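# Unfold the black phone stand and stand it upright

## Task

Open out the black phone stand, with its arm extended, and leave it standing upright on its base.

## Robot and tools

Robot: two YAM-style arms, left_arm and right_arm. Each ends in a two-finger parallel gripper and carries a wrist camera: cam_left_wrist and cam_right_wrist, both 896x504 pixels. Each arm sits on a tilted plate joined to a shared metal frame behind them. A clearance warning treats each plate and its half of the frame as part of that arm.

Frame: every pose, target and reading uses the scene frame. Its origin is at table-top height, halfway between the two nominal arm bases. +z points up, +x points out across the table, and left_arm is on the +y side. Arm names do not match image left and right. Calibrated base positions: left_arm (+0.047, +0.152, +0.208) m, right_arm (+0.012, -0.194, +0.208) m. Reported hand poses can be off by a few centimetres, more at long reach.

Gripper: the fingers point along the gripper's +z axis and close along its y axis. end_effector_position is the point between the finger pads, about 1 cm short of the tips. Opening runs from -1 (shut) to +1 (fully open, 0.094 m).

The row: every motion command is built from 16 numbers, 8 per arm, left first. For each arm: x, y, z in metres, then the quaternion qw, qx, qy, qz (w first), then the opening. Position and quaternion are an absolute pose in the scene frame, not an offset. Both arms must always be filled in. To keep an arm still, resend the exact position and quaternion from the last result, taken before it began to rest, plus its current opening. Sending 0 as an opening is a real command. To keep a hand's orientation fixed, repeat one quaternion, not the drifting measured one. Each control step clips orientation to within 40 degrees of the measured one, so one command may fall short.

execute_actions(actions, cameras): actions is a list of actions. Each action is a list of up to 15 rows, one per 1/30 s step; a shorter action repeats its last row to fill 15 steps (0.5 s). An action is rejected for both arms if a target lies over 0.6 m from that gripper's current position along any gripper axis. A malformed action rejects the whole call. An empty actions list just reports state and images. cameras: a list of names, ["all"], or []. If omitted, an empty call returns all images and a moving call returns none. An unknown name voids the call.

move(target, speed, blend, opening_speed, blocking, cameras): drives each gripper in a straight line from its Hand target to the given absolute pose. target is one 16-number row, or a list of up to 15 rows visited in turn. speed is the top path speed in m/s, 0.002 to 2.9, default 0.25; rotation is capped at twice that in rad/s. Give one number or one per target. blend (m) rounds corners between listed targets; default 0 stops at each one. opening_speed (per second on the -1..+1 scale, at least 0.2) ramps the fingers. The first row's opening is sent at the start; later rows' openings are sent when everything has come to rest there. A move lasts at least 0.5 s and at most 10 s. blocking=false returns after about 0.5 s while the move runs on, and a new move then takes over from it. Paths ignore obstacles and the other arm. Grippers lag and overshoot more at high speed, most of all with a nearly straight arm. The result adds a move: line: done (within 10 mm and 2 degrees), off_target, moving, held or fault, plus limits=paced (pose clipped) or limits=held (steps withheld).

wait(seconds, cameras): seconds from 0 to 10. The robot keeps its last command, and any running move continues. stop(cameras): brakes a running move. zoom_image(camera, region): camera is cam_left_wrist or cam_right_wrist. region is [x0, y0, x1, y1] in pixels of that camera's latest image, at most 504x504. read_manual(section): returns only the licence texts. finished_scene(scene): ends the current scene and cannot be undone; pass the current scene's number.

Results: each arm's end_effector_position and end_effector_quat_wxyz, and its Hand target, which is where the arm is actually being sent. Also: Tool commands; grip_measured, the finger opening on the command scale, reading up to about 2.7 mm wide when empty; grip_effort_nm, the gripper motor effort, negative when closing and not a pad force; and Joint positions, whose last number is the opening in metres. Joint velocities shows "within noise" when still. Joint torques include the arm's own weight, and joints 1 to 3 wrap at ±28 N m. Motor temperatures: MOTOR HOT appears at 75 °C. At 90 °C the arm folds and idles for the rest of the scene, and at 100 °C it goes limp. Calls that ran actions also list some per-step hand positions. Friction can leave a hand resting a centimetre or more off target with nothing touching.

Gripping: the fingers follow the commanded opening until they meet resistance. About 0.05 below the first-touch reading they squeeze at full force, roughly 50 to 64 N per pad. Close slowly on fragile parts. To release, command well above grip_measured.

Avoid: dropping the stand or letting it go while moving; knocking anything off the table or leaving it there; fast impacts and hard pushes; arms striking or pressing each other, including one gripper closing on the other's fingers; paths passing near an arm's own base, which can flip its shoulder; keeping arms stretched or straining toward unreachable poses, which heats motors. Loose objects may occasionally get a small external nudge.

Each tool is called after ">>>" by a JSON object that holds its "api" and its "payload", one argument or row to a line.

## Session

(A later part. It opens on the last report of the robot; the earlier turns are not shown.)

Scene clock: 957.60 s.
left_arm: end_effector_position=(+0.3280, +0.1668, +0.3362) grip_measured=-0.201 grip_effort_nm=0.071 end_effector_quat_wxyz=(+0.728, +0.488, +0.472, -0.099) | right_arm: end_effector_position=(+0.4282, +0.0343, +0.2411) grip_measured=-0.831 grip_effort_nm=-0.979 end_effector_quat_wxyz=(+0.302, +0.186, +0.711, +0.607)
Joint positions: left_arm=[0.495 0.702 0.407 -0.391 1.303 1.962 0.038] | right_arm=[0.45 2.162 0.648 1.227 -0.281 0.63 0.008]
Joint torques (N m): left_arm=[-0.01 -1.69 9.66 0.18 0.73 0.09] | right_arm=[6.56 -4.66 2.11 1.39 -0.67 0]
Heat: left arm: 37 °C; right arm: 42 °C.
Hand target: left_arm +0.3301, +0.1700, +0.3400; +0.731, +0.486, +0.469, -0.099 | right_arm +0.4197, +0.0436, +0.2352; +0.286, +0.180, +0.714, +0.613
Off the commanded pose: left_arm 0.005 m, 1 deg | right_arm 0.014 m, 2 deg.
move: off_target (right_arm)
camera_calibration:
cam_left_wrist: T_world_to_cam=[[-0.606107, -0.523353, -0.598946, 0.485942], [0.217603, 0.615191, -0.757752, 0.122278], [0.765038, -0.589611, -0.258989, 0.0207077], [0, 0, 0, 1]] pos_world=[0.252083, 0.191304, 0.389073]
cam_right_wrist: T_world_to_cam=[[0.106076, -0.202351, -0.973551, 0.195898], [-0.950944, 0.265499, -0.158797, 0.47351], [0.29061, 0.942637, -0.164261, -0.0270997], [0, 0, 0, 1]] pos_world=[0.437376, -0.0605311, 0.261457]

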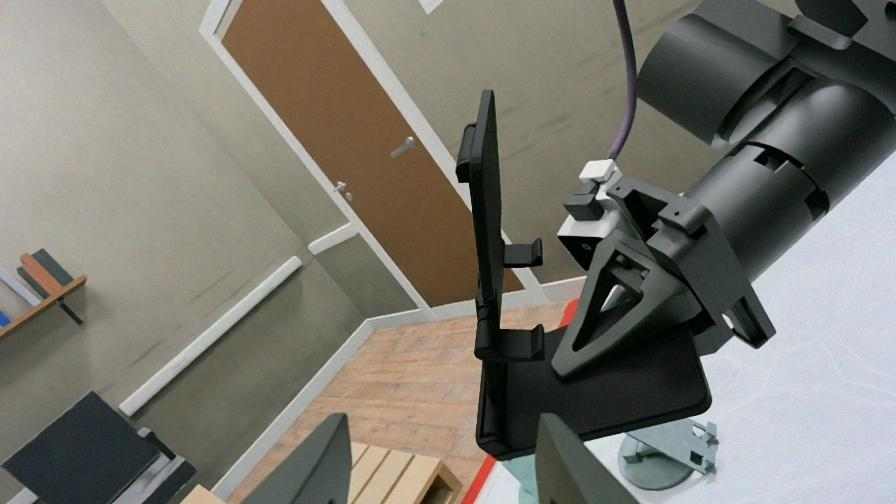

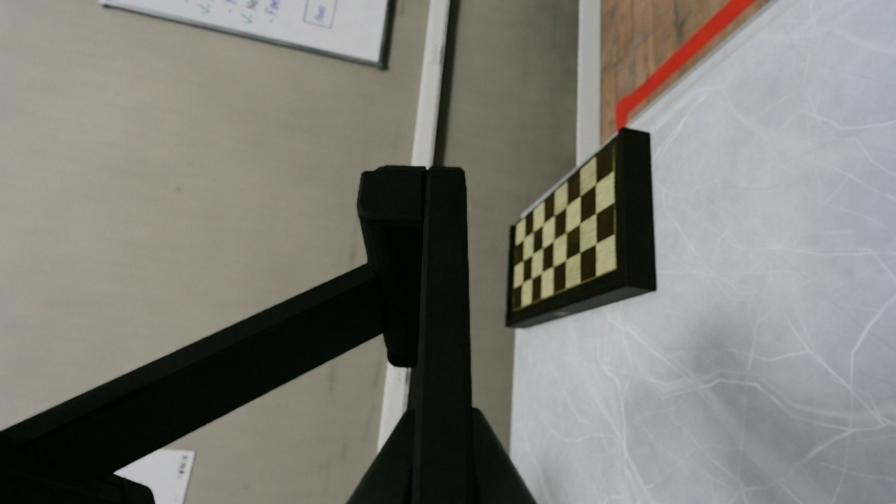

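>>> {"api": "move", "payload": {
  "target": [
    [0.335,0.135,0.338,0.731,0.487,0.469,-0.1,-0.2,0.42,0.044,0.235,0.286,0.18,0.714,0.613,-1],
    [0.384,0.070,0.345,0.724,0.48,0.48,-0.12,-0.2,0.42,0.044,0.235,0.286,0.18,0.714,0.613,-1]
  ],
  "speed": [0.12,0.06],
  "cameras": ["cam_left_wrist"]
}}

Scene clock: 961.77 s.
left_arm: end_effector_position=(+0.3806, +0.0723, +0.3381) grip_measured=-0.201 grip_effort_nm=0.071 end_effector_quat_wxyz=(+0.719, +0.482, +0.487, -0.116) | right_arm: end_effector_position=(+0.4282, +0.0343, +0.2411) grip_measured=-0.831 grip_effort_nm=-0.989 end_effector_quat_wxyz=(+0.302, +0.186, +0.711, +0.607)
Joint positions: left_arm=[-0.15 1.033 0.27 0.522 0.694 1.403 0.038] | right_arm=[0.45 2.162 0.648 1.227 -0.281 0.63 0.008]
Joint torques (N m): left_arm=[-3.15 -1.61 8.95 1.26 0.47 -0.13] | right_arm=[6.54 -4.56 2 1.36 -0.63 0.09]
Heat: left arm: 37 °C; right arm: 42 °C.
Hand target: left_arm +0.3838, +0.0702, +0.3450; +0.724, +0.480, +0.480, -0.120 | right_arm +0.4197, +0.0436, +0.2352; +0.286, +0.180, +0.714, +0.613
Off the commanded pose: left_arm 0.008 m, 1 deg | right_arm 0.014 m, 2 deg.
move: off_target (right_arm)
camera_calibration:
cam_left_wrist: T_world_to_cam=[[-0.637804, -0.527298, -0.561393, 0.469279], [0.184274, 0.603252, -0.77597, 0.190175], [0.747829, -0.598367, -0.28759, -0.0578417], [0, 0, 0, 1]] pos_world=[0.30752, 0.0981161, 0.394385]
Images, in order (width x height): cam_left_wrist 896x504.

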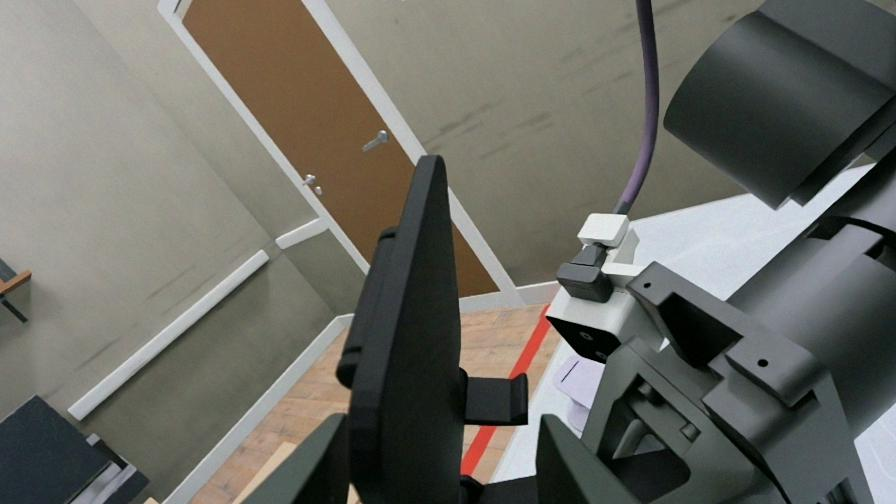

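>>> {"api": "move", "payload": {
  "target": [
    [0.36,0.10,0.340,0.724,0.48,0.48,-0.12,-0.2,0.42,0.044,0.235,0.286,0.18,0.714,0.613,-1],
    [0.368,0.107,0.352,0.724,0.48,0.48,-0.12,-0.2,0.42,0.044,0.235,0.286,0.18,0.714,0.613,-1],
    [0.392,0.075,0.352,0.724,0.48,0.48,-0.12,-0.2,0.42,0.044,0.235,0.286,0.18,0.714,0.613,-1]
  ],
  "speed": [0.06,0.06,0.06],
  "cameras": ["cam_left_wrist"]
}}

Scene clock: 967.90 s.
left_arm: end_effector_position=(+0.3884, +0.0771, +0.3446) grip_measured=-0.201 grip_effort_nm=0.076 end_effector_quat_wxyz=(+0.719, +0.482, +0.488, -0.117) | right_arm: end_effector_position=(+0.4282, +0.0343, +0.2411) grip_measured=-0.831 grip_effort_nm=-0.979 end_effector_quat_wxyz=(+0.302, +0.186, +0.711, +0.607)
Joint positions: left_arm=[-0.146 1.027 0.315 0.469 0.699 1.404 0.038] | right_arm=[0.45 2.162 0.648 1.227 -0.281 0.63 0.008]
Joint torques (N m): left_arm=[-3.25 -1.92 9.17 1.22 0.46 -0.12] | right_arm=[6.63 -4.59 2.32 1.4 -0.68 0.01]
Heat: left arm: 38 °C; right arm: 42 °C.
Hand target: left_arm +0.3917, +0.0752, +0.3521; +0.724, +0.480, +0.480, -0.120 | right_arm +0.4197, +0.0436, +0.2352; +0.286, +0.180, +0.714, +0.613
Off the commanded pose: left_arm 0.008 m, 1 deg | right_arm 0.014 m, 2 deg.
move: off_target (right_arm)
camera_calibration:
cam_left_wrist: T_world_to_cam=[[-0.638993, -0.526786, -0.560521, 0.480471], [0.183816, 0.60301, -0.776267, 0.191155], [0.746927, -0.599062, -0.288488, -0.0582921], [0, 0, 0, 1]] pos_world=[0.31542, 0.102916, 0.400885]
Images, in order (width x height): cam_left_wrist 896x504.

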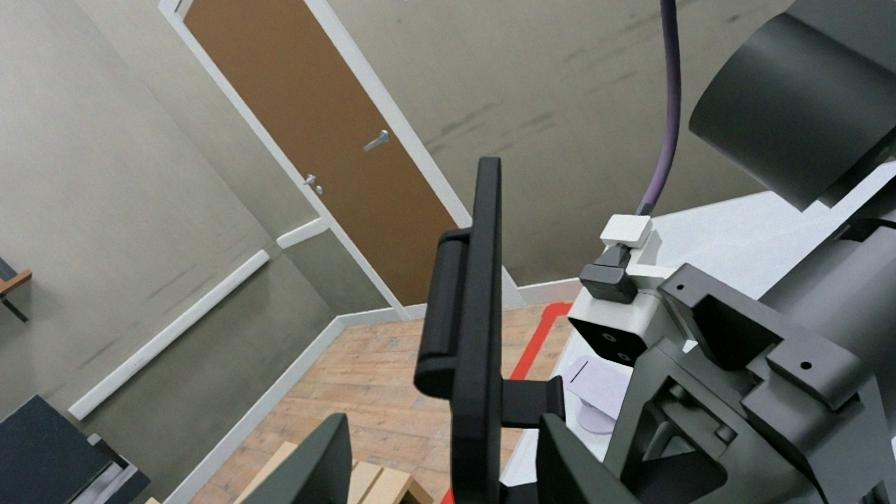

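>>> {"api": "move", "payload": {
  "target": [
    [0.398,0.0625,0.351,0.724,0.48,0.48,-0.12,-0.2,0.42,0.044,0.235,0.286,0.18,0.714,0.613,-1]
  ],
  "speed": 0.05
}}

>>> {"api": "move", "payload": {
  "target": [
    [0.398,0.0625,0.351,0.724,0.48,0.48,-0.12,-1,0.42,0.044,0.235,0.286,0.18,0.714,0.613,-1]
  ],
  "opening_speed": 0.3,
  "cameras": ["cam_left_wrist"]
}}

Scene clock: 972.20 s.
left_arm: end_effector_position=(+0.3947, +0.0653, +0.3437) grip_measured=-0.201 grip_effort_nm=0.076 end_effector_quat_wxyz=(+0.719, +0.482, +0.488, -0.116) | right_arm: end_effector_position=(+0.4282, +0.0343, +0.2411) grip_measured=-0.831 grip_effort_nm=-0.984 end_effector_quat_wxyz=(+0.302, +0.186, +0.711, +0.607)
Joint positions: left_arm=[-0.193 1.103 0.322 0.546 0.653 1.391 0.038] | right_arm=[0.45 2.162 0.648 1.227 -0.281 0.63 0.008]
Joint torques (N m): left_arm=[-3.64 -2.04 9.02 1.27 0.47 -0.14] | right_arm=[6.63 -4.52 2.43 1.35 -0.68 0.02]
Heat: left arm: 38 °C; right arm: 42 °C.
Hand target: left_arm +0.3976, +0.0626, +0.3510; +0.724, +0.480, +0.480, -0.120 | right_arm +0.4197, +0.0436, +0.2352; +0.286, +0.180, +0.714, +0.613
Off the commanded pose: left_arm 0.008 m, 1 deg | right_arm 0.014 m, 2 deg.
move: off_target (right_arm)
camera_calibration:
cam_left_wrist: T_world_to_cam=[[-0.638249, -0.526802, -0.561353, 0.477817], [0.18397, 0.603689, -0.775703, 0.196137], [0.747524, -0.598364, -0.288388, -0.0706823], [0, 0, 0, 1]] pos_world=[0.32172, 0.0910156, 0.399985]
cam_right_wrist: T_world_to_cam=[[0.106076, -0.202351, -0.973551, 0.195898], [-0.950944, 0.265499, -0.158797, 0.47351], [0.29061, 0.942637, -0.164261, -0.0270997], [0, 0, 0, 1]] pos_world=[0.437376, -0.0605311, 0.261457]

Scene clock: 975.07 s.
left_arm: end_effector_position=(+0.3905, +0.0616, +0.3403) grip_measured=-0.873 grip_effort_nm=-0.999 end_effector_quat_wxyz=(+0.710, +0.479, +0.497, -0.139) | right_arm: end_effector_position=(+0.4283, +0.0343, +0.2410) grip_measured=-0.831 grip_effort_nm=-0.984 end_effector_quat_wxyz=(+0.304, +0.184, +0.711, +0.606)
Joint positions: left_arm=[-0.196 1.103 0.322 0.517 0.656 1.362 0.006] | right_arm=[0.45 2.162 0.648 1.227 -0.281 0.624 0.008]
Joint torques (N m): left_arm=[-3.22 -2.07 8.96 1.56 0.4 0.22] | right_arm=[6.67 -4.66 2.3 1.44 -0.66 0.12]
Heat: left arm: 38 °C; right arm: 42 °C.
Hand target: left_arm +0.3975, +0.0628, +0.3509; +0.724, +0.480, +0.481, -0.120 | right_arm +0.4197, +0.0436, +0.2351; +0.286, +0.180, +0.714, +0.613
Off the commanded pose: left_arm 0.013 m, 3 deg | right_arm 0.014 m, 2 deg.
move: off_target (left_arm, right_arm)
camera_calibration:
cam_left_wrist: T_world_to_cam=[[-0.674747, -0.519855, -0.523896, 0.47229], [0.163259, 0.587123, -0.792864, 0.211442], [0.719766, -0.620513, -0.311289, -0.050686], [0, 0, 0, 1]] pos_world=[0.320639, 0.089929, 0.399297]
Images, in order (width x height): cam_left_wrist 896x504.

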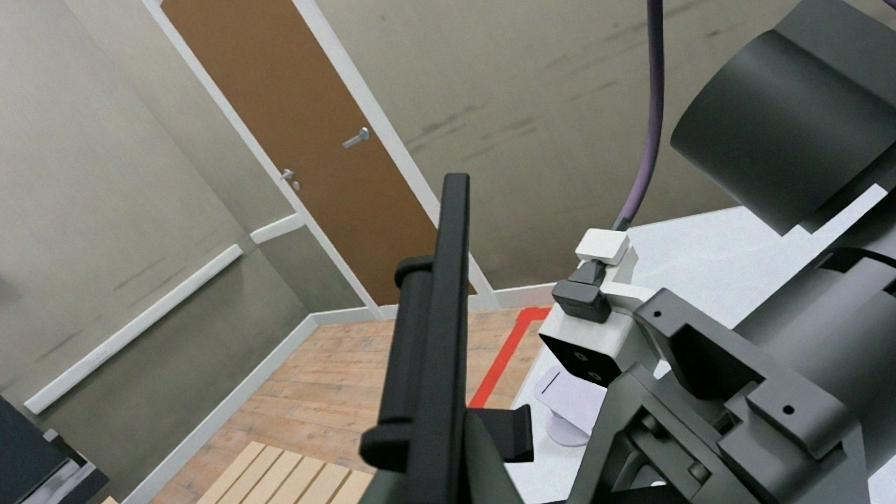

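>>> {"api": "move", "payload": {
  "target": [
    [0.373,0.055,0.336,0.663,0.36,0.588,-0.289,-1,0.42,0.044,0.235,0.286,0.18,0.714,0.613,-1],
    [0.352,0.046,0.327,0.584,0.224,0.653,-0.426,-1,0.42,0.044,0.235,0.286,0.18,0.714,0.613,-1]
  ],
  "speed": 0.06,
  "cameras": ["all"]
}}

Scene clock: 986.83 s.
left_arm: end_effector_position=(+0.3926, +0.0873, +0.3297) grip_measured=-0.847 grip_effort_nm=-1.018 end_effector_quat_wxyz=(+0.654, +0.232, +0.666, -0.273) | right_arm: end_effector_position=(+0.4105, +0.0415, +0.2217) grip_measured=-0.831 grip_effort_nm=-0.979 end_effector_quat_wxyz=(+0.263, +0.180, +0.738, +0.594)
Joint positions: left_arm=[-0.214 1.012 0.18 0.718 0.44 0.652 0.007] | right_arm=[0.45 2.162 0.631 1.143 -0.274 0.622 0.008]
Joint torques (N m): left_arm=[-5.74 -2.41 3.69 0.29 1.82 -2.16] | right_arm=[6.49 -4.57 3.4 2.21 -0.75 0.14]
Heat: left arm: 38 °C; right arm: 42 °C.
Hand target: left_arm +0.3522, +0.0509, +0.3269; +0.587, +0.221, +0.660, -0.414 | right_arm +0.4192, +0.0435, +0.2351; +0.285, +0.179, +0.715, +0.613
Off the commanded pose: left_arm 0.058 m, 19 deg | right_arm 0.017 m, 4 deg.
move: off_target (left_arm, right_arm)
camera_calibration:
cam_left_wrist: T_world_to_cam=[[-0.654229, -0.751913, 0.0813124, 0.294189], [-0.366914, 0.221543, -0.903489, 0.464088], [0.661331, -0.620923, -0.420827, 0.0194781], [0, 0, 0, 1]] pos_world=[0.349866, 0.130484, 0.403574]
cam_right_wrist: T_world_to_cam=[[0.0515722, -0.237546, -0.970006, 0.203479], [-0.973725, 0.203772, -0.101672, 0.450914], [0.221812, 0.949763, -0.220795, 0.0086408], [0, 0, 0, 1]] pos_world=[0.426655, -0.0517548, 0.245129]

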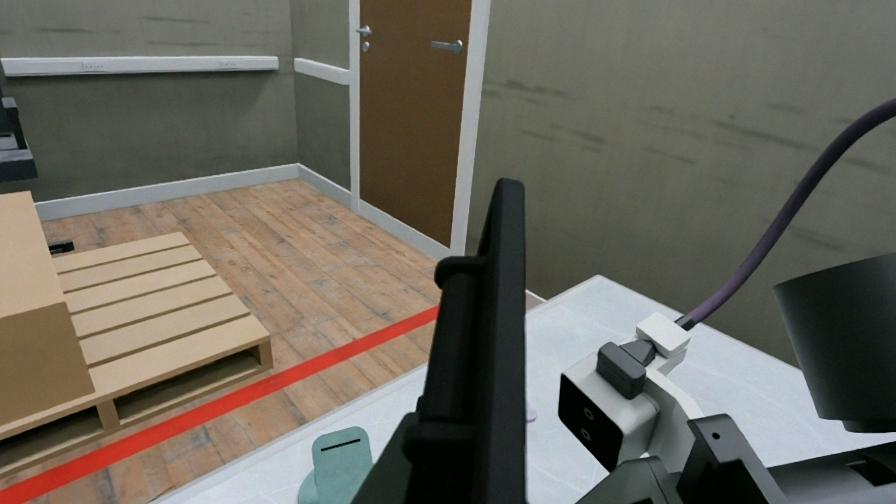

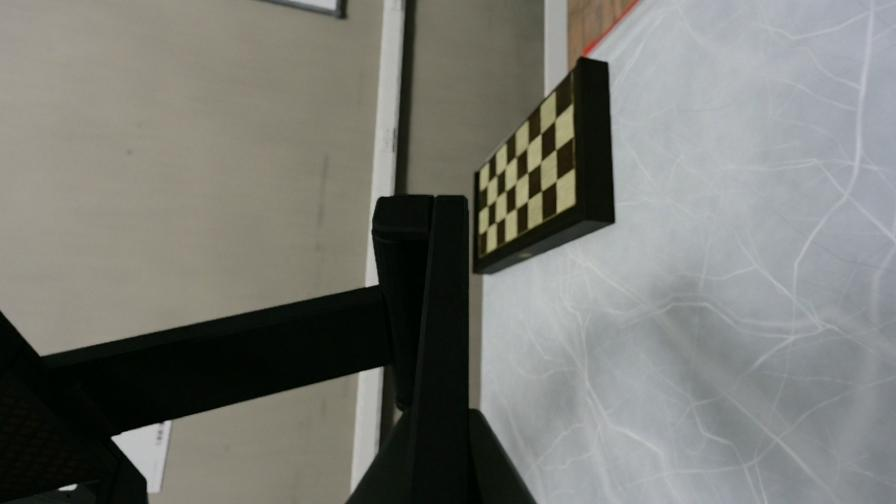

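>>> {"api": "move", "payload": {
  "target": [
    [0.345,0.055,0.335,0.478,0.077,0.686,-0.542,-1,0.42,0.044,0.235,0.286,0.18,0.714,0.613,-1]
  ],
  "speed": 0.06,
  "cameras": ["all"]
}}

Scene clock: 993.60 s.
left_arm: end_effector_position=(+0.3926, +0.1160, +0.3384) grip_measured=-0.800 grip_effort_nm=-1.028 end_effector_quat_wxyz=(+0.603, +0.062, +0.713, -0.351) | right_arm: end_effector_position=(+0.4002, +0.0475, +0.2260) grip_measured=-0.831 grip_effort_nm=-0.984 end_effector_quat_wxyz=(+0.255, +0.154, +0.734, +0.611)
Joint positions: left_arm=[-0.217 0.814 0.167 0.59 0.328 0.25 0.009] | right_arm=[0.45 2.162 0.622 1.136 -0.335 0.6 0.008]
Joint torques (N m): left_arm=[-5.68 -1.43 4.56 -0.13 2.55 -2.64] | right_arm=[6.46 -4.92 3.78 2.32 -0.17 0.36]
Heat: left arm: 37 °C; right arm: 42 °C.
Hand target: left_arm +0.3444, +0.0646, +0.3348; +0.489, +0.062, +0.699, -0.518 | right_arm +0.4189, +0.0431, +0.2356; +0.284, +0.179, +0.714, +0.614
Off the commanded pose: left_arm 0.077 m, 27 deg | right_arm 0.022 m, 5 deg.
move: off_target (left_arm, right_arm)
camera_calibration:
cam_left_wrist: T_world_to_cam=[[-0.49347, -0.747945, 0.443921, 0.1289], [-0.599197, -0.0776056, -0.796832, 0.555406], [0.630437, -0.659209, -0.40987, 0.0538887], [0, 0, 0, 1]] pos_world=[0.362433, 0.175036, 0.407431]
cam_right_wrist: T_world_to_cam=[[0.0898162, -0.214896, -0.972498, 0.193782], [-0.98068, 0.151293, -0.124004, 0.450508], [0.17378, 0.964847, -0.197155, 0.0192808], [0, 0, 0, 1]] pos_world=[0.421049, -0.0451188, 0.248119]

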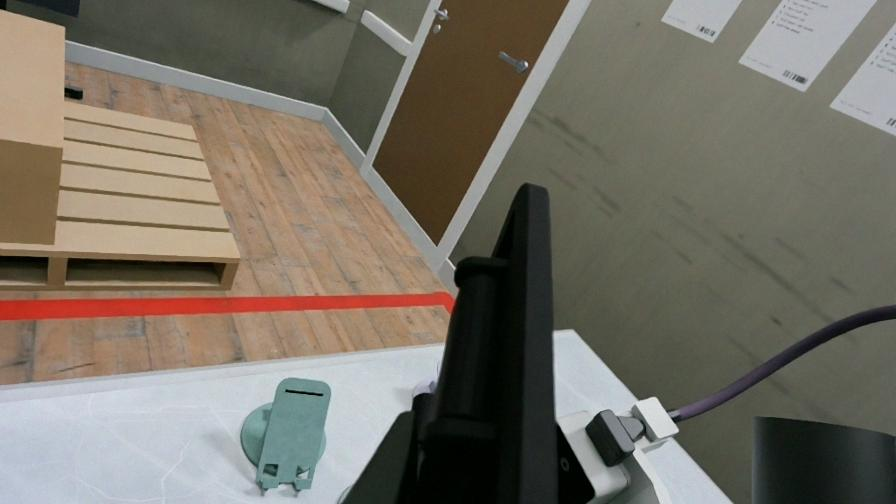

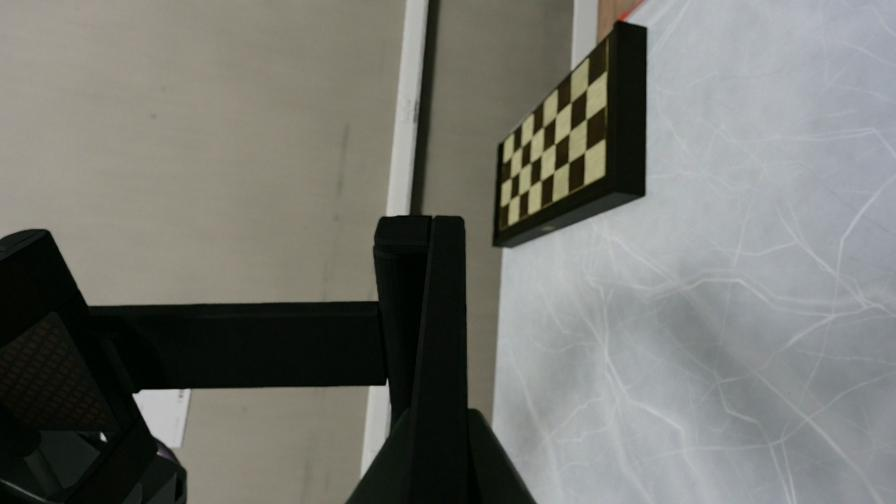

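>>> {"api": "move", "payload": {
  "target": [
    [0.392,0.113,0.342,0.61,0.06,0.705,-0.36,-1,0.41,0.045,0.232,0.265,0.163,0.73,0.61,-1]
  ],
  "speed": 0.06
}}

>>> {"api": "move", "payload": {
  "target": [
    [0.392,0.113,0.342,0.61,0.06,0.705,-0.36,0.0,0.41,0.045,0.232,0.265,0.163,0.73,0.61,-1]
  ],
  "opening_speed": 0.4,
  "cameras": ["all"]
}}

Scene clock: 1000.63 s.
left_arm: end_effector_position=(+0.3960, +0.1222, +0.3339) grip_measured=-0.840 grip_effort_nm=-0.999 end_effector_quat_wxyz=(+0.621, +0.082, +0.720, -0.300) | right_arm: end_effector_position=(+0.3942, +0.0496, +0.2206) grip_measured=-0.831 grip_effort_nm=-0.984 end_effector_quat_wxyz=(+0.242, +0.152, +0.741, +0.608)
Joint positions: left_arm=[-0.224 0.815 0.158 0.614 0.268 0.348 0.007] | right_arm=[0.451 2.162 0.617 1.11 -0.334 0.598 0.008]
Joint torques (N m): left_arm=[-1.32 -0.73 8.13 1.47 1.08 -1.34] | right_arm=[6.11 -7.6 3.32 1.58 -0.35 0.1]
Heat: left arm: 37 °C; right arm: 42 °C.
Hand target: left_arm +0.3917, +0.1134, +0.3418; +0.608, +0.061, +0.707, -0.356 | right_arm +0.4095, +0.0446, +0.2322; +0.264, +0.163, +0.729, +0.610
Off the commanded pose: left_arm 0.013 m, 8 deg | right_arm 0.020 m, 3 deg.
move: off_target (left_arm, right_arm)
camera_calibration:
cam_left_wrist: T_world_to_cam=[[-0.473297, -0.80942, 0.347605, 0.168843], [-0.565839, -0.023083, -0.824193, 0.543605], [0.675142, -0.586776, -0.447076, 0.0398457], [0, 0, 0, 1]] pos_world=[0.360604, 0.172594, 0.407158]
cam_right_wrist: T_world_to_cam=[[0.0735073, -0.224209, -0.971765, 0.19624], [-0.985838, 0.130938, -0.104782, 0.442356], [0.150734, 0.965705, -0.211409, 0.0295481], [0, 0, 0, 1]] pos_world=[0.417213, -0.0424569, 0.243297]

Scene clock: 1003.33 s.
left_arm: end_effector_position=(+0.3937, +0.1164, +0.3422) grip_measured=-0.001 grip_effort_nm=0.085 end_effector_quat_wxyz=(+0.612, +0.055, +0.706, -0.353) | right_arm: end_effector_position=(+0.4007, +0.0470, +0.2192) grip_measured=-0.831 grip_effort_nm=-0.984 end_effector_quat_wxyz=(+0.248, +0.163, +0.743, +0.599)
Joint positions: left_arm=[-0.224 0.827 0.158 0.639 0.326 0.235 0.047] | right_arm=[0.451 2.162 0.626 1.112 -0.305 0.605 0.008]
Joint torques (N m): left_arm=[-0.99 -0.8 7.57 1.41 0.52 -0.04] | right_arm=[6.17 -7.31 2.89 1.57 -0.62 0.03]
Heat: left arm: 37 °C; right arm: 42 °C.
Hand target: left_arm +0.3920, +0.1131, +0.3420; +0.609, +0.060, +0.704, -0.359 | right_arm +0.4098, +0.0448, +0.2320; +0.265, +0.163, +0.729, +0.609
Off the commanded pose: left_arm 0.004 m, 1 deg | right_arm 0.016 m, 3 deg.
move: off_target (right_arm)
camera_calibration:
cam_left_wrist: T_world_to_cam=[[-0.491235, -0.746216, 0.449277, 0.125055], [-0.58572, -0.098772, -0.804473, 0.558897], [0.644686, -0.658336, -0.388553, 0.0419862], [0, 0, 0, 1]] pos_world=[0.36172, 0.176162, 0.409747]
cam_right_wrist: T_world_to_cam=[[0.0605037, -0.237109, -0.969597, 0.199107], [-0.982581, 0.156846, -0.0996696, 0.44533], [0.17571, 0.958738, -0.223489, 0.0237165], [0, 0, 0, 1]] pos_world=[0.421359, -0.0453762, 0.24274]

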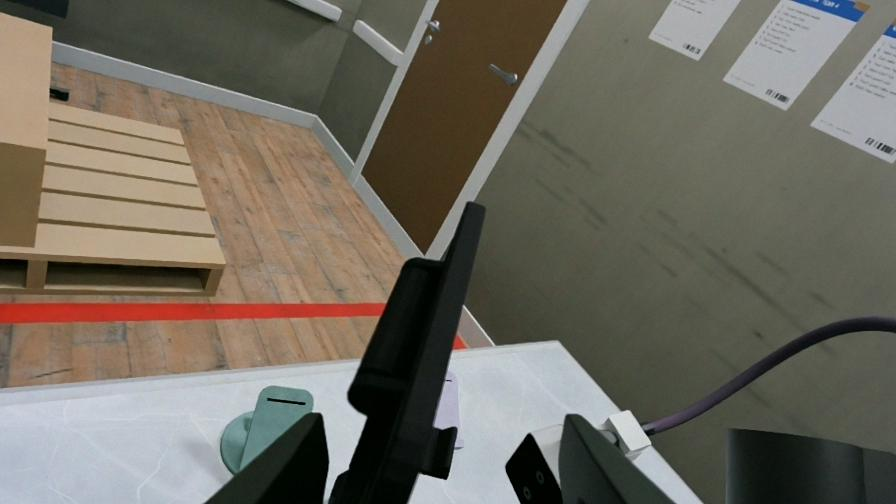

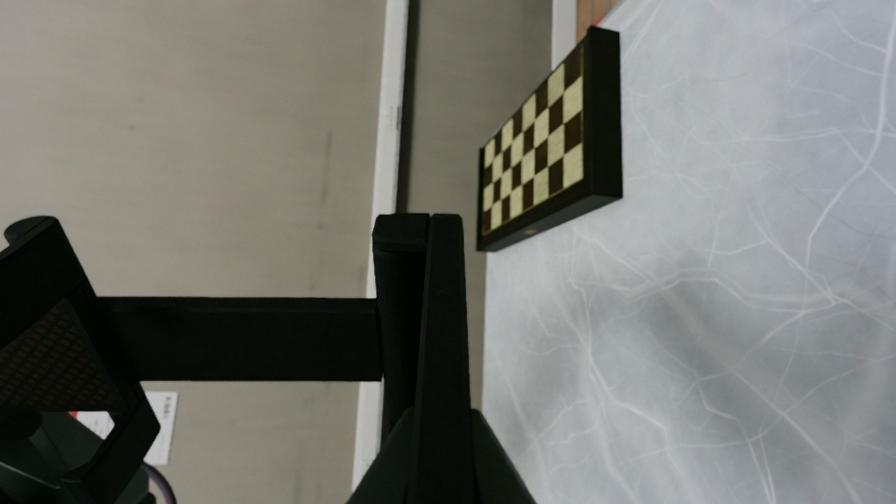

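>>> {"api": "move", "payload": {
  "target": [
    [0.37,0.17,0.345,0.61,0.06,0.705,-0.36,0.2,0.41,0.045,0.232,0.265,0.163,0.73,0.61,-1],
    [0.37,0.25,0.33,0.26,-0.19,0.64,-0.69,0.2,0.41,0.045,0.232,0.265,0.163,0.73,0.61,-1]
  ],
  "speed": [0.08,0.2],
  "cameras": ["cam_left_wrist"]
}}

Scene clock: 1010.70 s.
left_arm: end_effector_position=(+0.3663, +0.2455, +0.3340) grip_measured=+0.199 grip_effort_nm=0.081 end_effector_quat_wxyz=(+0.254, -0.196, +0.642, -0.696) | right_arm: end_effector_position=(+0.4007, +0.0469, +0.2191) grip_measured=-0.831 grip_effort_nm=-0.979 end_effector_quat_wxyz=(+0.249, +0.163, +0.743, +0.599)
Joint positions: left_arm=[0.743 1.314 0.965 -1.491 1.42 0.954 0.056] | right_arm=[0.451 2.162 0.626 1.112 -0.305 0.605 0.008]
Joint torques (N m): left_arm=[-0.55 -5.27 7.24 -1.31 0.36 0.18] | right_arm=[6.11 -7.32 2.63 1.56 -0.59 -0.01]
Heat: left arm: 37 °C; right arm: 43 °C.
Hand target: left_arm +0.3701, +0.2498, +0.3301; +0.262, -0.193, +0.645, -0.692 | right_arm +0.4098, +0.0448, +0.2319; +0.265, +0.163, +0.729, +0.609
Off the commanded pose: left_arm 0.007 m, 1 deg | right_arm 0.016 m, 3 deg.
move: off_target (right_arm)
camera_calibration:
cam_left_wrist: T_world_to_cam=[[-0.0762031, 0.0460254, 0.996029, -0.317471], [-0.975533, -0.210047, -0.0649289, 0.47214], [0.206225, -0.976607, 0.0609056, 0.23007], [0, 0, 0, 1]] pos_world=[0.38895, 0.338471, 0.332853]
Images, in order (width x height): cam_left_wrist 896x504.

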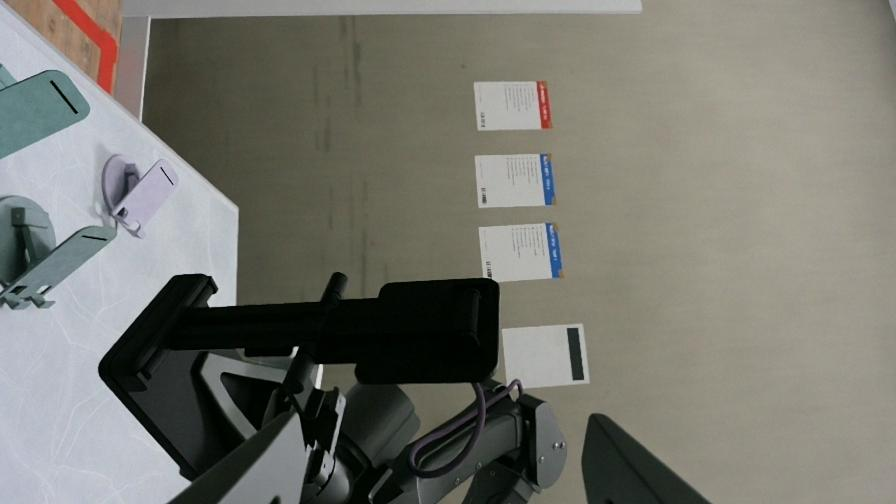

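>>> {"api": "move", "payload": {
  "target": [
    [0.29,0.20,0.31,0.445,-0.364,0.56,-0.588,0.2,0.41,0.045,0.232,0.265,0.163,0.73,0.61,-1]
  ],
  "speed": [0.2],
  "cameras": ["cam_left_wrist"]
}}

Scene clock: 1016.97 s.
left_arm: end_effector_position=(+0.2884, +0.1991, +0.3093) grip_measured=+0.199 grip_effort_nm=0.081 end_effector_quat_wxyz=(+0.344, -0.309, +0.636, -0.618) | right_arm: end_effector_position=(+0.4007, +0.0469, +0.2191) grip_measured=-0.831 grip_effort_nm=-0.979 end_effector_quat_wxyz=(+0.249, +0.163, +0.743, +0.599)
Joint positions: left_arm=[1.018 0.824 0.37 -1.285 1.538 0.894 0.056] | right_arm=[0.451 2.162 0.626 1.112 -0.305 0.605 0.008]
Joint torques (N m): left_arm=[0.39 -3.7 4.07 -1.01 0.6 0.03] | right_arm=[6.34 -7.42 2.8 1.56 -0.62 0.01]
Heat: left arm: 37 °C; right arm: 43 °C.
Hand target: left_arm +0.2889, +0.2007, +0.3100; +0.360, -0.305, +0.635, -0.611 | right_arm +0.4098, +0.0448, +0.2320; +0.265, +0.163, +0.729, +0.609
Off the commanded pose: left_arm 0.002 m, 16 deg | right_arm 0.016 m, 3 deg.
joint sent to its limit (left arm) — joint 5 (wrist yaw), upper limit. The joint targets are off in orientation, not in position.
move: off_target (left_arm, right_arm)
camera_calibration:
cam_left_wrist: T_world_to_cam=[[-0.00656036, -0.0373054, 0.999282, -0.301221], [-0.866524, -0.498544, -0.0243005, 0.398276], [0.499093, -0.866061, -0.0290554, 0.123706], [0, 0, 0, 1]] pos_world=[0.281399, 0.294458, 0.314278]
Images, in order (width x height): cam_left_wrist 896x504.

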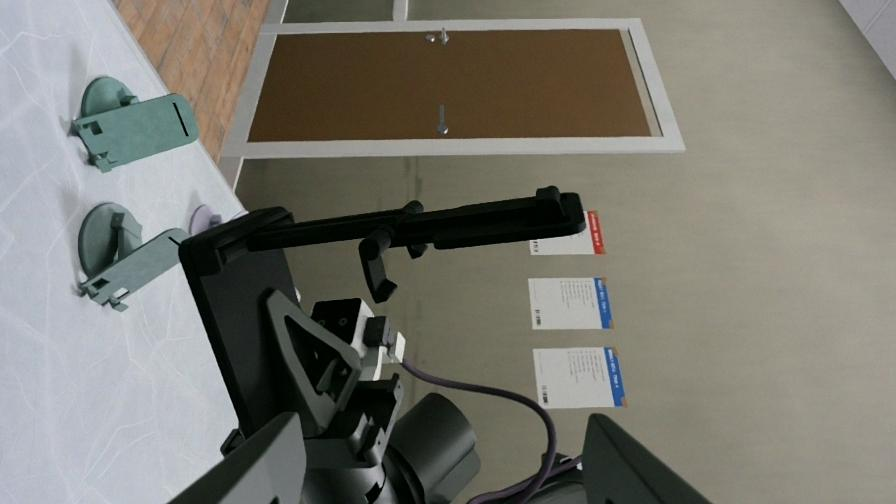

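>>> {"api": "move", "payload": {
  "target": [
    [0.35,0.205,0.313,0.595,0.325,0.628,-0.381,-0.2,0.41,0.045,0.232,0.265,0.163,0.73,0.61,-1]
  ],
  "speed": [0.2],
  "cameras": ["cam_left_wrist"]
}}

Scene clock: 1038.23 s.
left_arm: end_effector_position=(+0.3462, +0.2050, +0.3108) grip_measured=-0.199 grip_effort_nm=-0.046 end_effector_quat_wxyz=(+0.590, +0.322, +0.636, -0.378) | right_arm: end_effector_position=(+0.4007, +0.0469, +0.2191) grip_measured=-0.831 grip_effort_nm=-0.989 end_effector_quat_wxyz=(+0.249, +0.163, +0.743, +0.599)
Joint positions: left_arm=[0.642 1.156 0.798 -1.107 1.264 1.975 0.038] | right_arm=[0.451 2.162 0.626 1.112 -0.305 0.605 0.008]
Joint torques (N m): left_arm=[-2.47 -4.25 7.75 -0.96 0.62 0.12] | right_arm=[6.12 -7.47 2.84 1.58 -0.66 0.04]
Heat: left arm: 36 °C; right arm: 44 °C.
Hand target: left_arm +0.3499, +0.2050, +0.3131; +0.595, +0.325, +0.629, -0.381 | right_arm +0.4098, +0.0448, +0.2320; +0.265, +0.163, +0.729, +0.609
Off the commanded pose: left_arm 0.004 m, 1 deg | right_arm 0.016 m, 3 deg.
move: off_target (right_arm)
camera_calibration:
cam_left_wrist: T_world_to_cam=[[-0.846196, -0.518667, 0.122212, 0.359773], [-0.324576, 0.319795, -0.890158, 0.365042], [0.422613, -0.792916, -0.438956, 0.238916], [0, 0, 0, 1]] pos_world=[0.321954, 0.259304, 0.385851]
Images, in order (width x height): cam_left_wrist 896x504.

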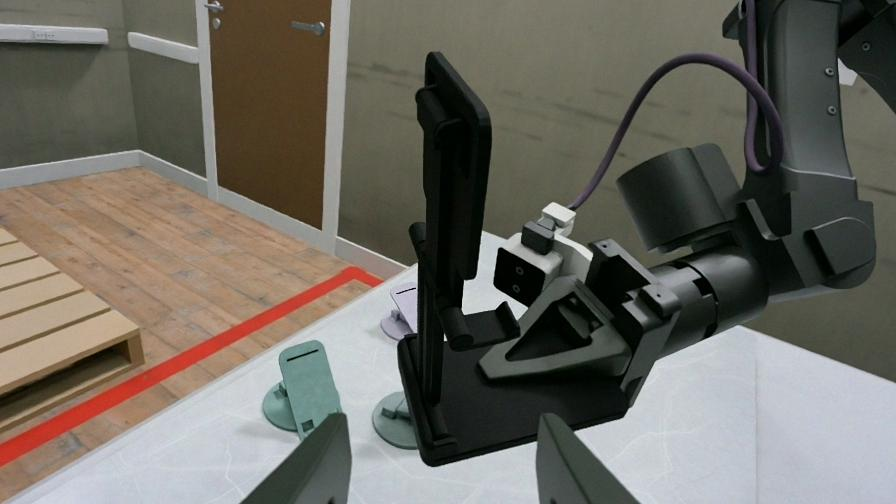

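>>> {"api": "move", "payload": {
  "target": [
    [0.376,0.15,0.312,0.595,0.325,0.628,-0.381,-0.2,0.41,0.045,0.232,0.265,0.163,0.73,0.61,-1]
  ],
  "speed": [0.1],
  "cameras": ["cam_left_wrist"]
}}

Scene clock: 1045.93 s.
left_arm: end_effector_position=(+0.3791, +0.1533, +0.3056) grip_measured=-0.199 grip_effort_nm=-0.051 end_effector_quat_wxyz=(+0.587, +0.320, +0.638, -0.382) | right_arm: end_effector_position=(+0.4007, +0.0469, +0.2191) grip_measured=-0.831 grip_effort_nm=-0.984 end_effector_quat_wxyz=(+0.249, +0.163, +0.743, +0.599)
Joint positions: left_arm=[0.328 1.058 0.578 -0.274 1.113 1.203 0.038] | right_arm=[0.451 2.162 0.626 1.112 -0.305 0.605 0.008]
Joint torques (N m): left_arm=[-3.02 -6.34 5.57 0.46 0.65 -0.08] | right_arm=[6.31 -7.54 2.84 1.58 -0.62 0.06]
Heat: left arm: 36 °C; right arm: 44 °C.
Hand target: left_arm +0.3759, +0.1500, +0.3118; +0.595, +0.325, +0.628, -0.381 | right_arm +0.4098, +0.0448, +0.2320; +0.265, +0.163, +0.729, +0.609
Off the commanded pose: left_arm 0.008 m, 2 deg | right_arm 0.016 m, 3 deg.
move: off_target (right_arm)
camera_calibration:
cam_left_wrist: T_world_to_cam=[[-0.846587, -0.515512, 0.132434, 0.357982], [-0.33171, 0.316429, -0.88873, 0.39033], [0.416245, -0.796317, -0.438884, 0.184694], [0, 0, 0, 1]] pos_world=[0.355661, 0.208107, 0.380548]
Images, in order (width x height): cam_left_wrist 896x504.

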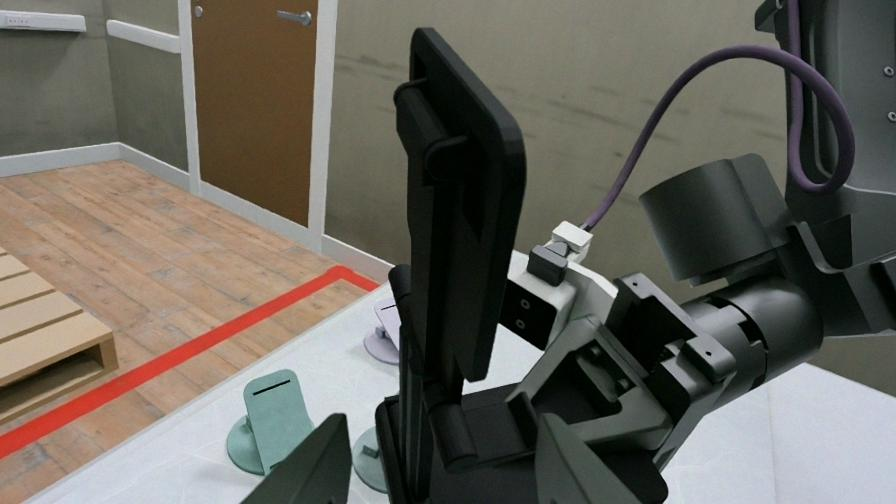

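>>> {"api": "move", "payload": {
  "target": [
    [0.383,0.128,0.318,0.595,0.325,0.628,-0.381,-0.2,0.41,0.045,0.232,0.265,0.163,0.73,0.61,-1]
  ],
  "speed": [0.06],
  "cameras": ["cam_left_wrist"]
}}

Scene clock: 1052.93 s.
left_arm: end_effector_position=(+0.3867, +0.1313, +0.3118) grip_measured=-0.199 grip_effort_nm=-0.046 end_effector_quat_wxyz=(+0.588, +0.320, +0.637, -0.381) | right_arm: end_effector_position=(+0.4008, +0.0469, +0.2190) grip_measured=-0.831 grip_effort_nm=-0.979 end_effector_quat_wxyz=(+0.249, +0.163, +0.743, +0.599)
Joint positions: left_arm=[0.201 1.05 0.524 -0.082 1.014 1.041 0.038] | right_arm=[0.451 2.162 0.626 1.112 -0.304 0.605 0.008]
Joint torques (N m): left_arm=[-3.29 -5.87 5.76 0.68 0.59 -0.05] | right_arm=[6.23 -7.28 2.78 1.57 -0.69 0.01]
Heat: left arm: 36 °C; right arm: 44 °C.
Hand target: left_arm +0.3830, +0.1280, +0.3178; +0.595, +0.325, +0.628, -0.381 | right_arm +0.4098, +0.0448, +0.2319; +0.265, +0.163, +0.729, +0.609
Off the commanded pose: left_arm 0.008 m, 1 deg | right_arm 0.016 m, 3 deg.
move: off_target (right_arm)
camera_calibration:
cam_left_wrist: T_world_to_cam=[[-0.846439, -0.516519, 0.129416, 0.35328], [-0.329568, 0.317275, -0.889225, 0.404576], [0.418241, -0.795327, -0.438782, 0.165709], [0, 0, 0, 1]] pos_world=[0.363059, 0.185907, 0.386749]
Images, in order (width x height): cam_left_wrist 896x504.

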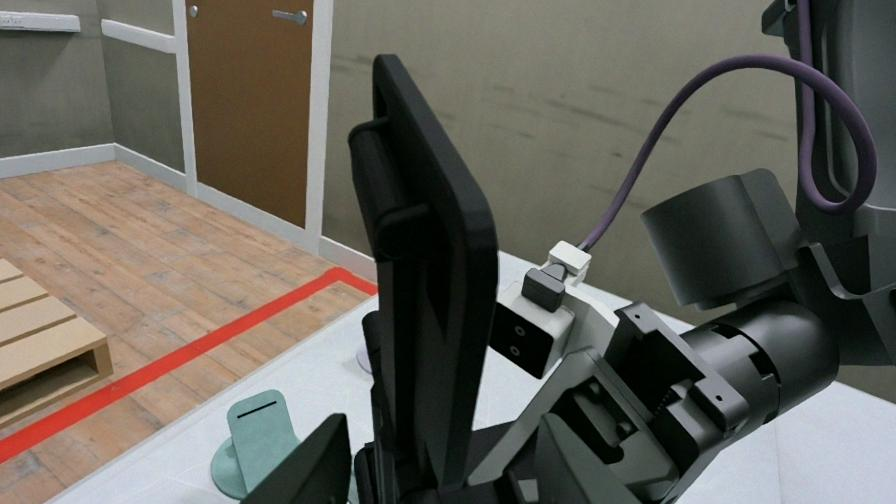

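>>> {"api": "move", "payload": {
  "target": [
    [0.392,0.110,0.317,0.595,0.325,0.628,-0.381,-0.4,0.41,0.045,0.232,0.265,0.163,0.73,0.61,-1]
  ],
  "speed": [0.05],
  "cameras": ["all"]
}}

Scene clock: 1056.97 s.
left_arm: end_effector_position=(+0.3968, +0.1185, +0.3193) grip_measured=-0.399 grip_effort_nm=-0.046 end_effector_quat_wxyz=(+0.601, +0.323, +0.632, -0.368) | right_arm: end_effector_position=(+0.4009, +0.0468, +0.2191) grip_measured=-0.831 grip_effort_nm=-0.989 end_effector_quat_wxyz=(+0.249, +0.164, +0.743, +0.599)
Joint positions: left_arm=[0.115 1.065 0.5 0.063 0.941 0.958 0.028] | right_arm=[0.451 2.162 0.626 1.113 -0.304 0.606 0.008]
Joint torques (N m): left_arm=[-3.34 -2.91 5.87 0.9 0.56 -0.05] | right_arm=[6.23 -7.46 2.82 1.63 -0.66 0.03]
Heat: left arm: 36 °C; right arm: 44 °C.
Hand target: left_arm +0.3918, +0.1102, +0.3171; +0.595, +0.325, +0.628, -0.381 | right_arm +0.4098, +0.0448, +0.2319; +0.265, +0.163, +0.729, +0.609
Off the commanded pose: left_arm 0.010 m, 2 deg | right_arm 0.016 m, 3 deg.
move: off_target (right_arm)
camera_calibration:
cam_left_wrist: T_world_to_cam=[[-0.840389, -0.532999, 0.0982745, 0.363762], [-0.306567, 0.317948, -0.897177, 0.411902], [0.446948, -0.784105, -0.4306, 0.139252], [0, 0, 0, 1]] pos_world=[0.369739, 0.17211, 0.393763]
cam_right_wrist: T_world_to_cam=[[0.0593756, -0.237048, -0.969682, 0.199458], [-0.982418, 0.158365, -0.0988694, 0.445253], [0.177001, 0.958503, -0.223478, 0.0233084], [0, 0, 0, 1]] pos_world=[0.421456, -0.0455725, 0.242642]

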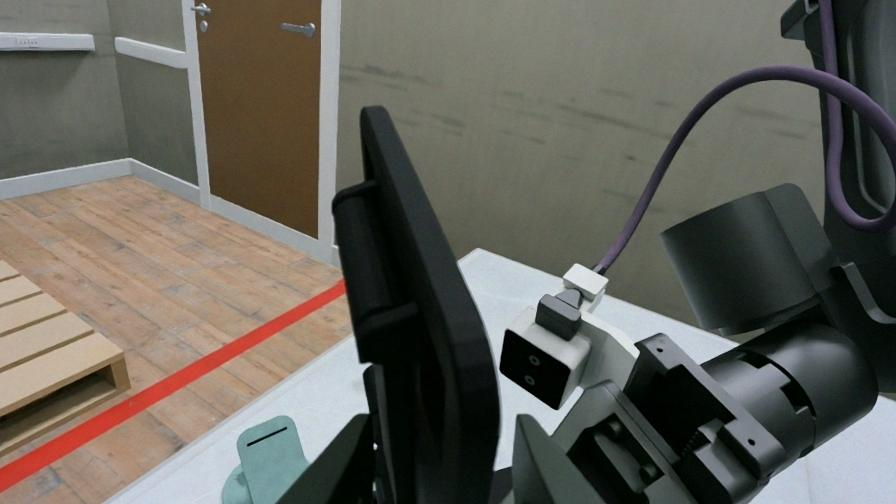

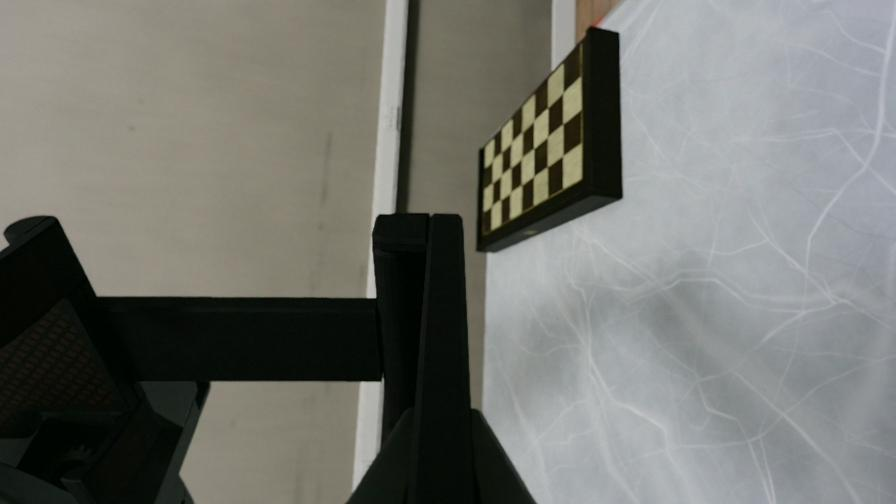

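>>> {"api": "move", "payload": {
  "target": [
    [0.392,0.110,0.317,0.595,0.325,0.628,-0.381,-1,0.41,0.045,0.232,0.265,0.163,0.73,0.61,-1]
  ],
  "opening_speed": 0.3,
  "cameras": ["cam_left_wrist"]
}}

Scene clock: 1062.10 s.
left_arm: end_effector_position=(+0.4028, +0.1219, +0.3193) grip_measured=-0.885 grip_effort_nm=-0.950 end_effector_quat_wxyz=(+0.606, +0.319, +0.637, -0.355) | right_arm: end_effector_position=(+0.4007, +0.0471, +0.2198) grip_measured=-0.831 grip_effort_nm=-0.989 end_effector_quat_wxyz=(+0.251, +0.160, +0.743, +0.599)
Joint positions: left_arm=[0.113 1.065 0.5 0.097 0.918 0.942 0.005] | right_arm=[0.451 2.162 0.626 1.114 -0.306 0.598 0.008]
Joint torques (N m): left_arm=[-3.11 -2.96 5.86 0.6 0.82 0.2] | right_arm=[6.34 -7.45 3.06 1.54 -0.64 0.1]
Heat: left arm: 36 °C; right arm: 44 °C.
Hand target: left_arm +0.3920, +0.1105, +0.3172; +0.596, +0.325, +0.628, -0.381 | right_arm +0.4098, +0.0449, +0.2321; +0.265, +0.163, +0.729, +0.610
Off the commanded pose: left_arm 0.016 m, 3 deg | right_arm 0.015 m, 3 deg.
move: off_target (left_arm, right_arm)
camera_calibration:
cam_left_wrist: T_world_to_cam=[[-0.825845, -0.557211, 0.086583, 0.371447], [-0.310308, 0.320862, -0.89485, 0.41313], [0.470839, -0.765875, -0.43789, 0.129781], [0, 0, 0, 1]] pos_world=[0.373849, 0.173813, 0.394358]
Images, in order (width x height): cam_left_wrist 896x504.

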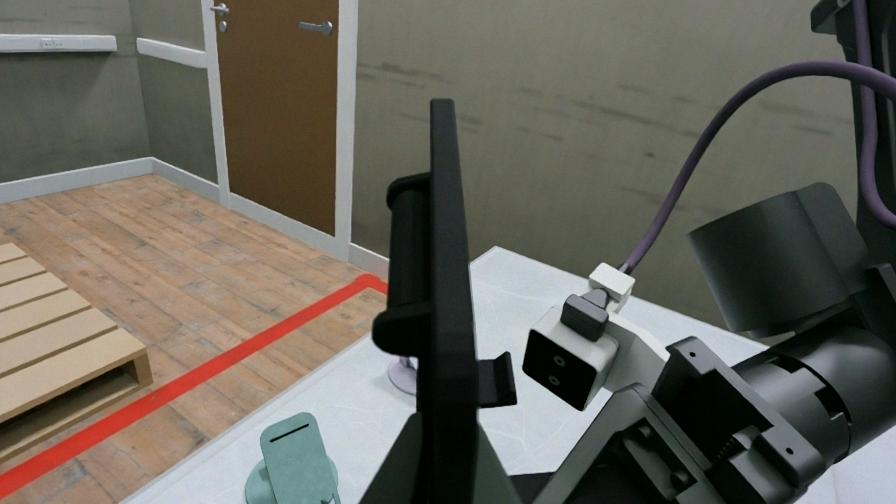

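>>> {"api": "move", "payload": {
  "target": [
    [0.35,0.082,0.337,0.399,0.02,0.712,-0.578,-1,0.41,0.045,0.232,0.265,0.163,0.73,0.61,-1]
  ],
  "speed": [0.06],
  "cameras": ["all"]
}}

Scene clock: 1071.93 s.
left_arm: end_effector_position=(+0.3978, +0.1303, +0.3327) grip_measured=-0.785 grip_effort_nm=-1.023 end_effector_quat_wxyz=(+0.513, +0.014, +0.743, -0.430) | right_arm: end_effector_position=(+0.3920, +0.0540, +0.2263) grip_measured=-0.831 grip_effort_nm=-0.984 end_effector_quat_wxyz=(+0.225, +0.152, +0.731, +0.626)
Joint positions: left_arm=[-0.082 0.787 0.317 0.266 0.487 0.093 0.01] | right_arm=[0.452 2.162 0.626 1.1 -0.375 0.63 0.008]
Joint torques (N m): left_arm=[-5.49 -2.81 5.24 -0.09 2.3 -2.04] | right_arm=[6.09 -7.47 2.8 1.71 0.12 -0.25]
Heat: left arm: 35 °C; right arm: 44 °C.
Hand target: left_arm +0.3544, +0.0875, +0.3366; +0.405, +0.011, +0.720, -0.563 | right_arm +0.4096, +0.0444, +0.2324; +0.264, +0.163, +0.729, +0.610
Off the commanded pose: left_arm 0.068 m, 22 deg | right_arm 0.021 m, 5 deg.
move: off_target (left_arm, right_arm)
camera_calibration:
cam_left_wrist: T_world_to_cam=[[-0.440914, -0.631234, 0.638074, 0.043891], [-0.758457, -0.118101, -0.640934, 0.571866], [0.479936, -0.766548, -0.426691, 0.137116], [0, 0, 0, 1]] pos_world=[0.38728, 0.200349, 0.397029]
cam_right_wrist: T_world_to_cam=[[0.0647088, -0.179502, -0.981627, 0.206234], [-0.99032, 0.109499, -0.085305, 0.4388], [0.1228, 0.977645, -0.170679, 0.0278568], [0, 0, 0, 1]] pos_world=[0.417786, -0.0382628, 0.244631]

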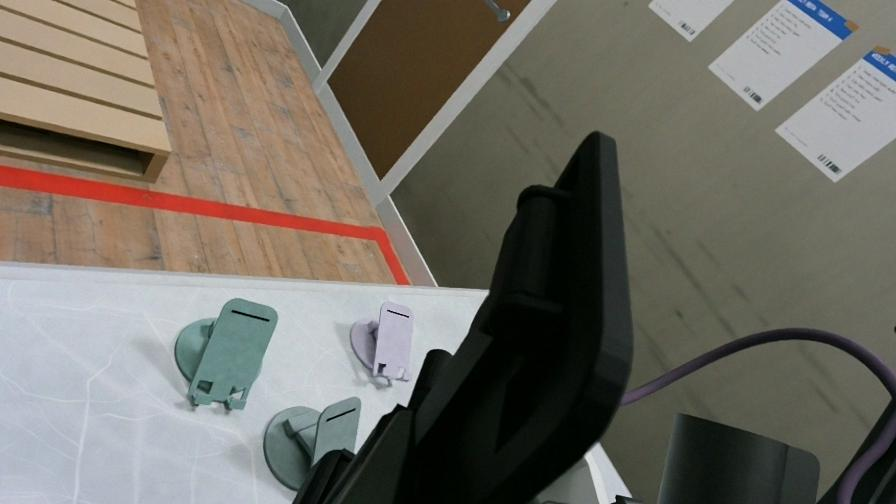

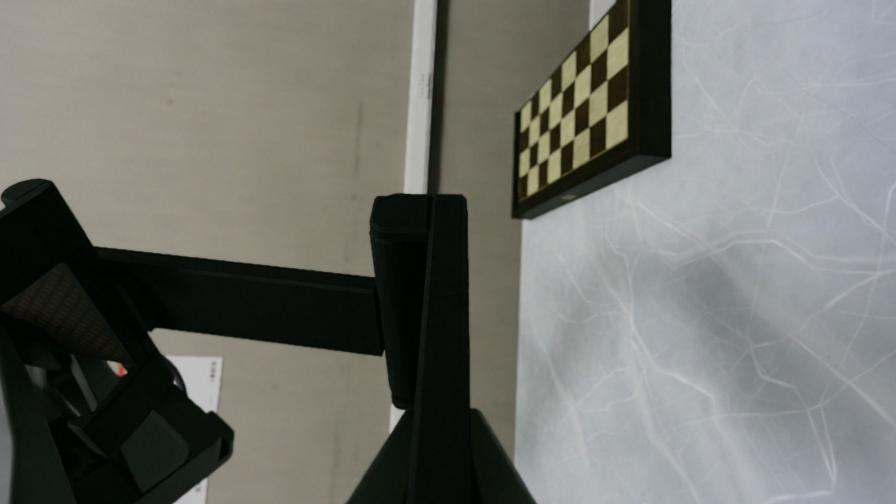

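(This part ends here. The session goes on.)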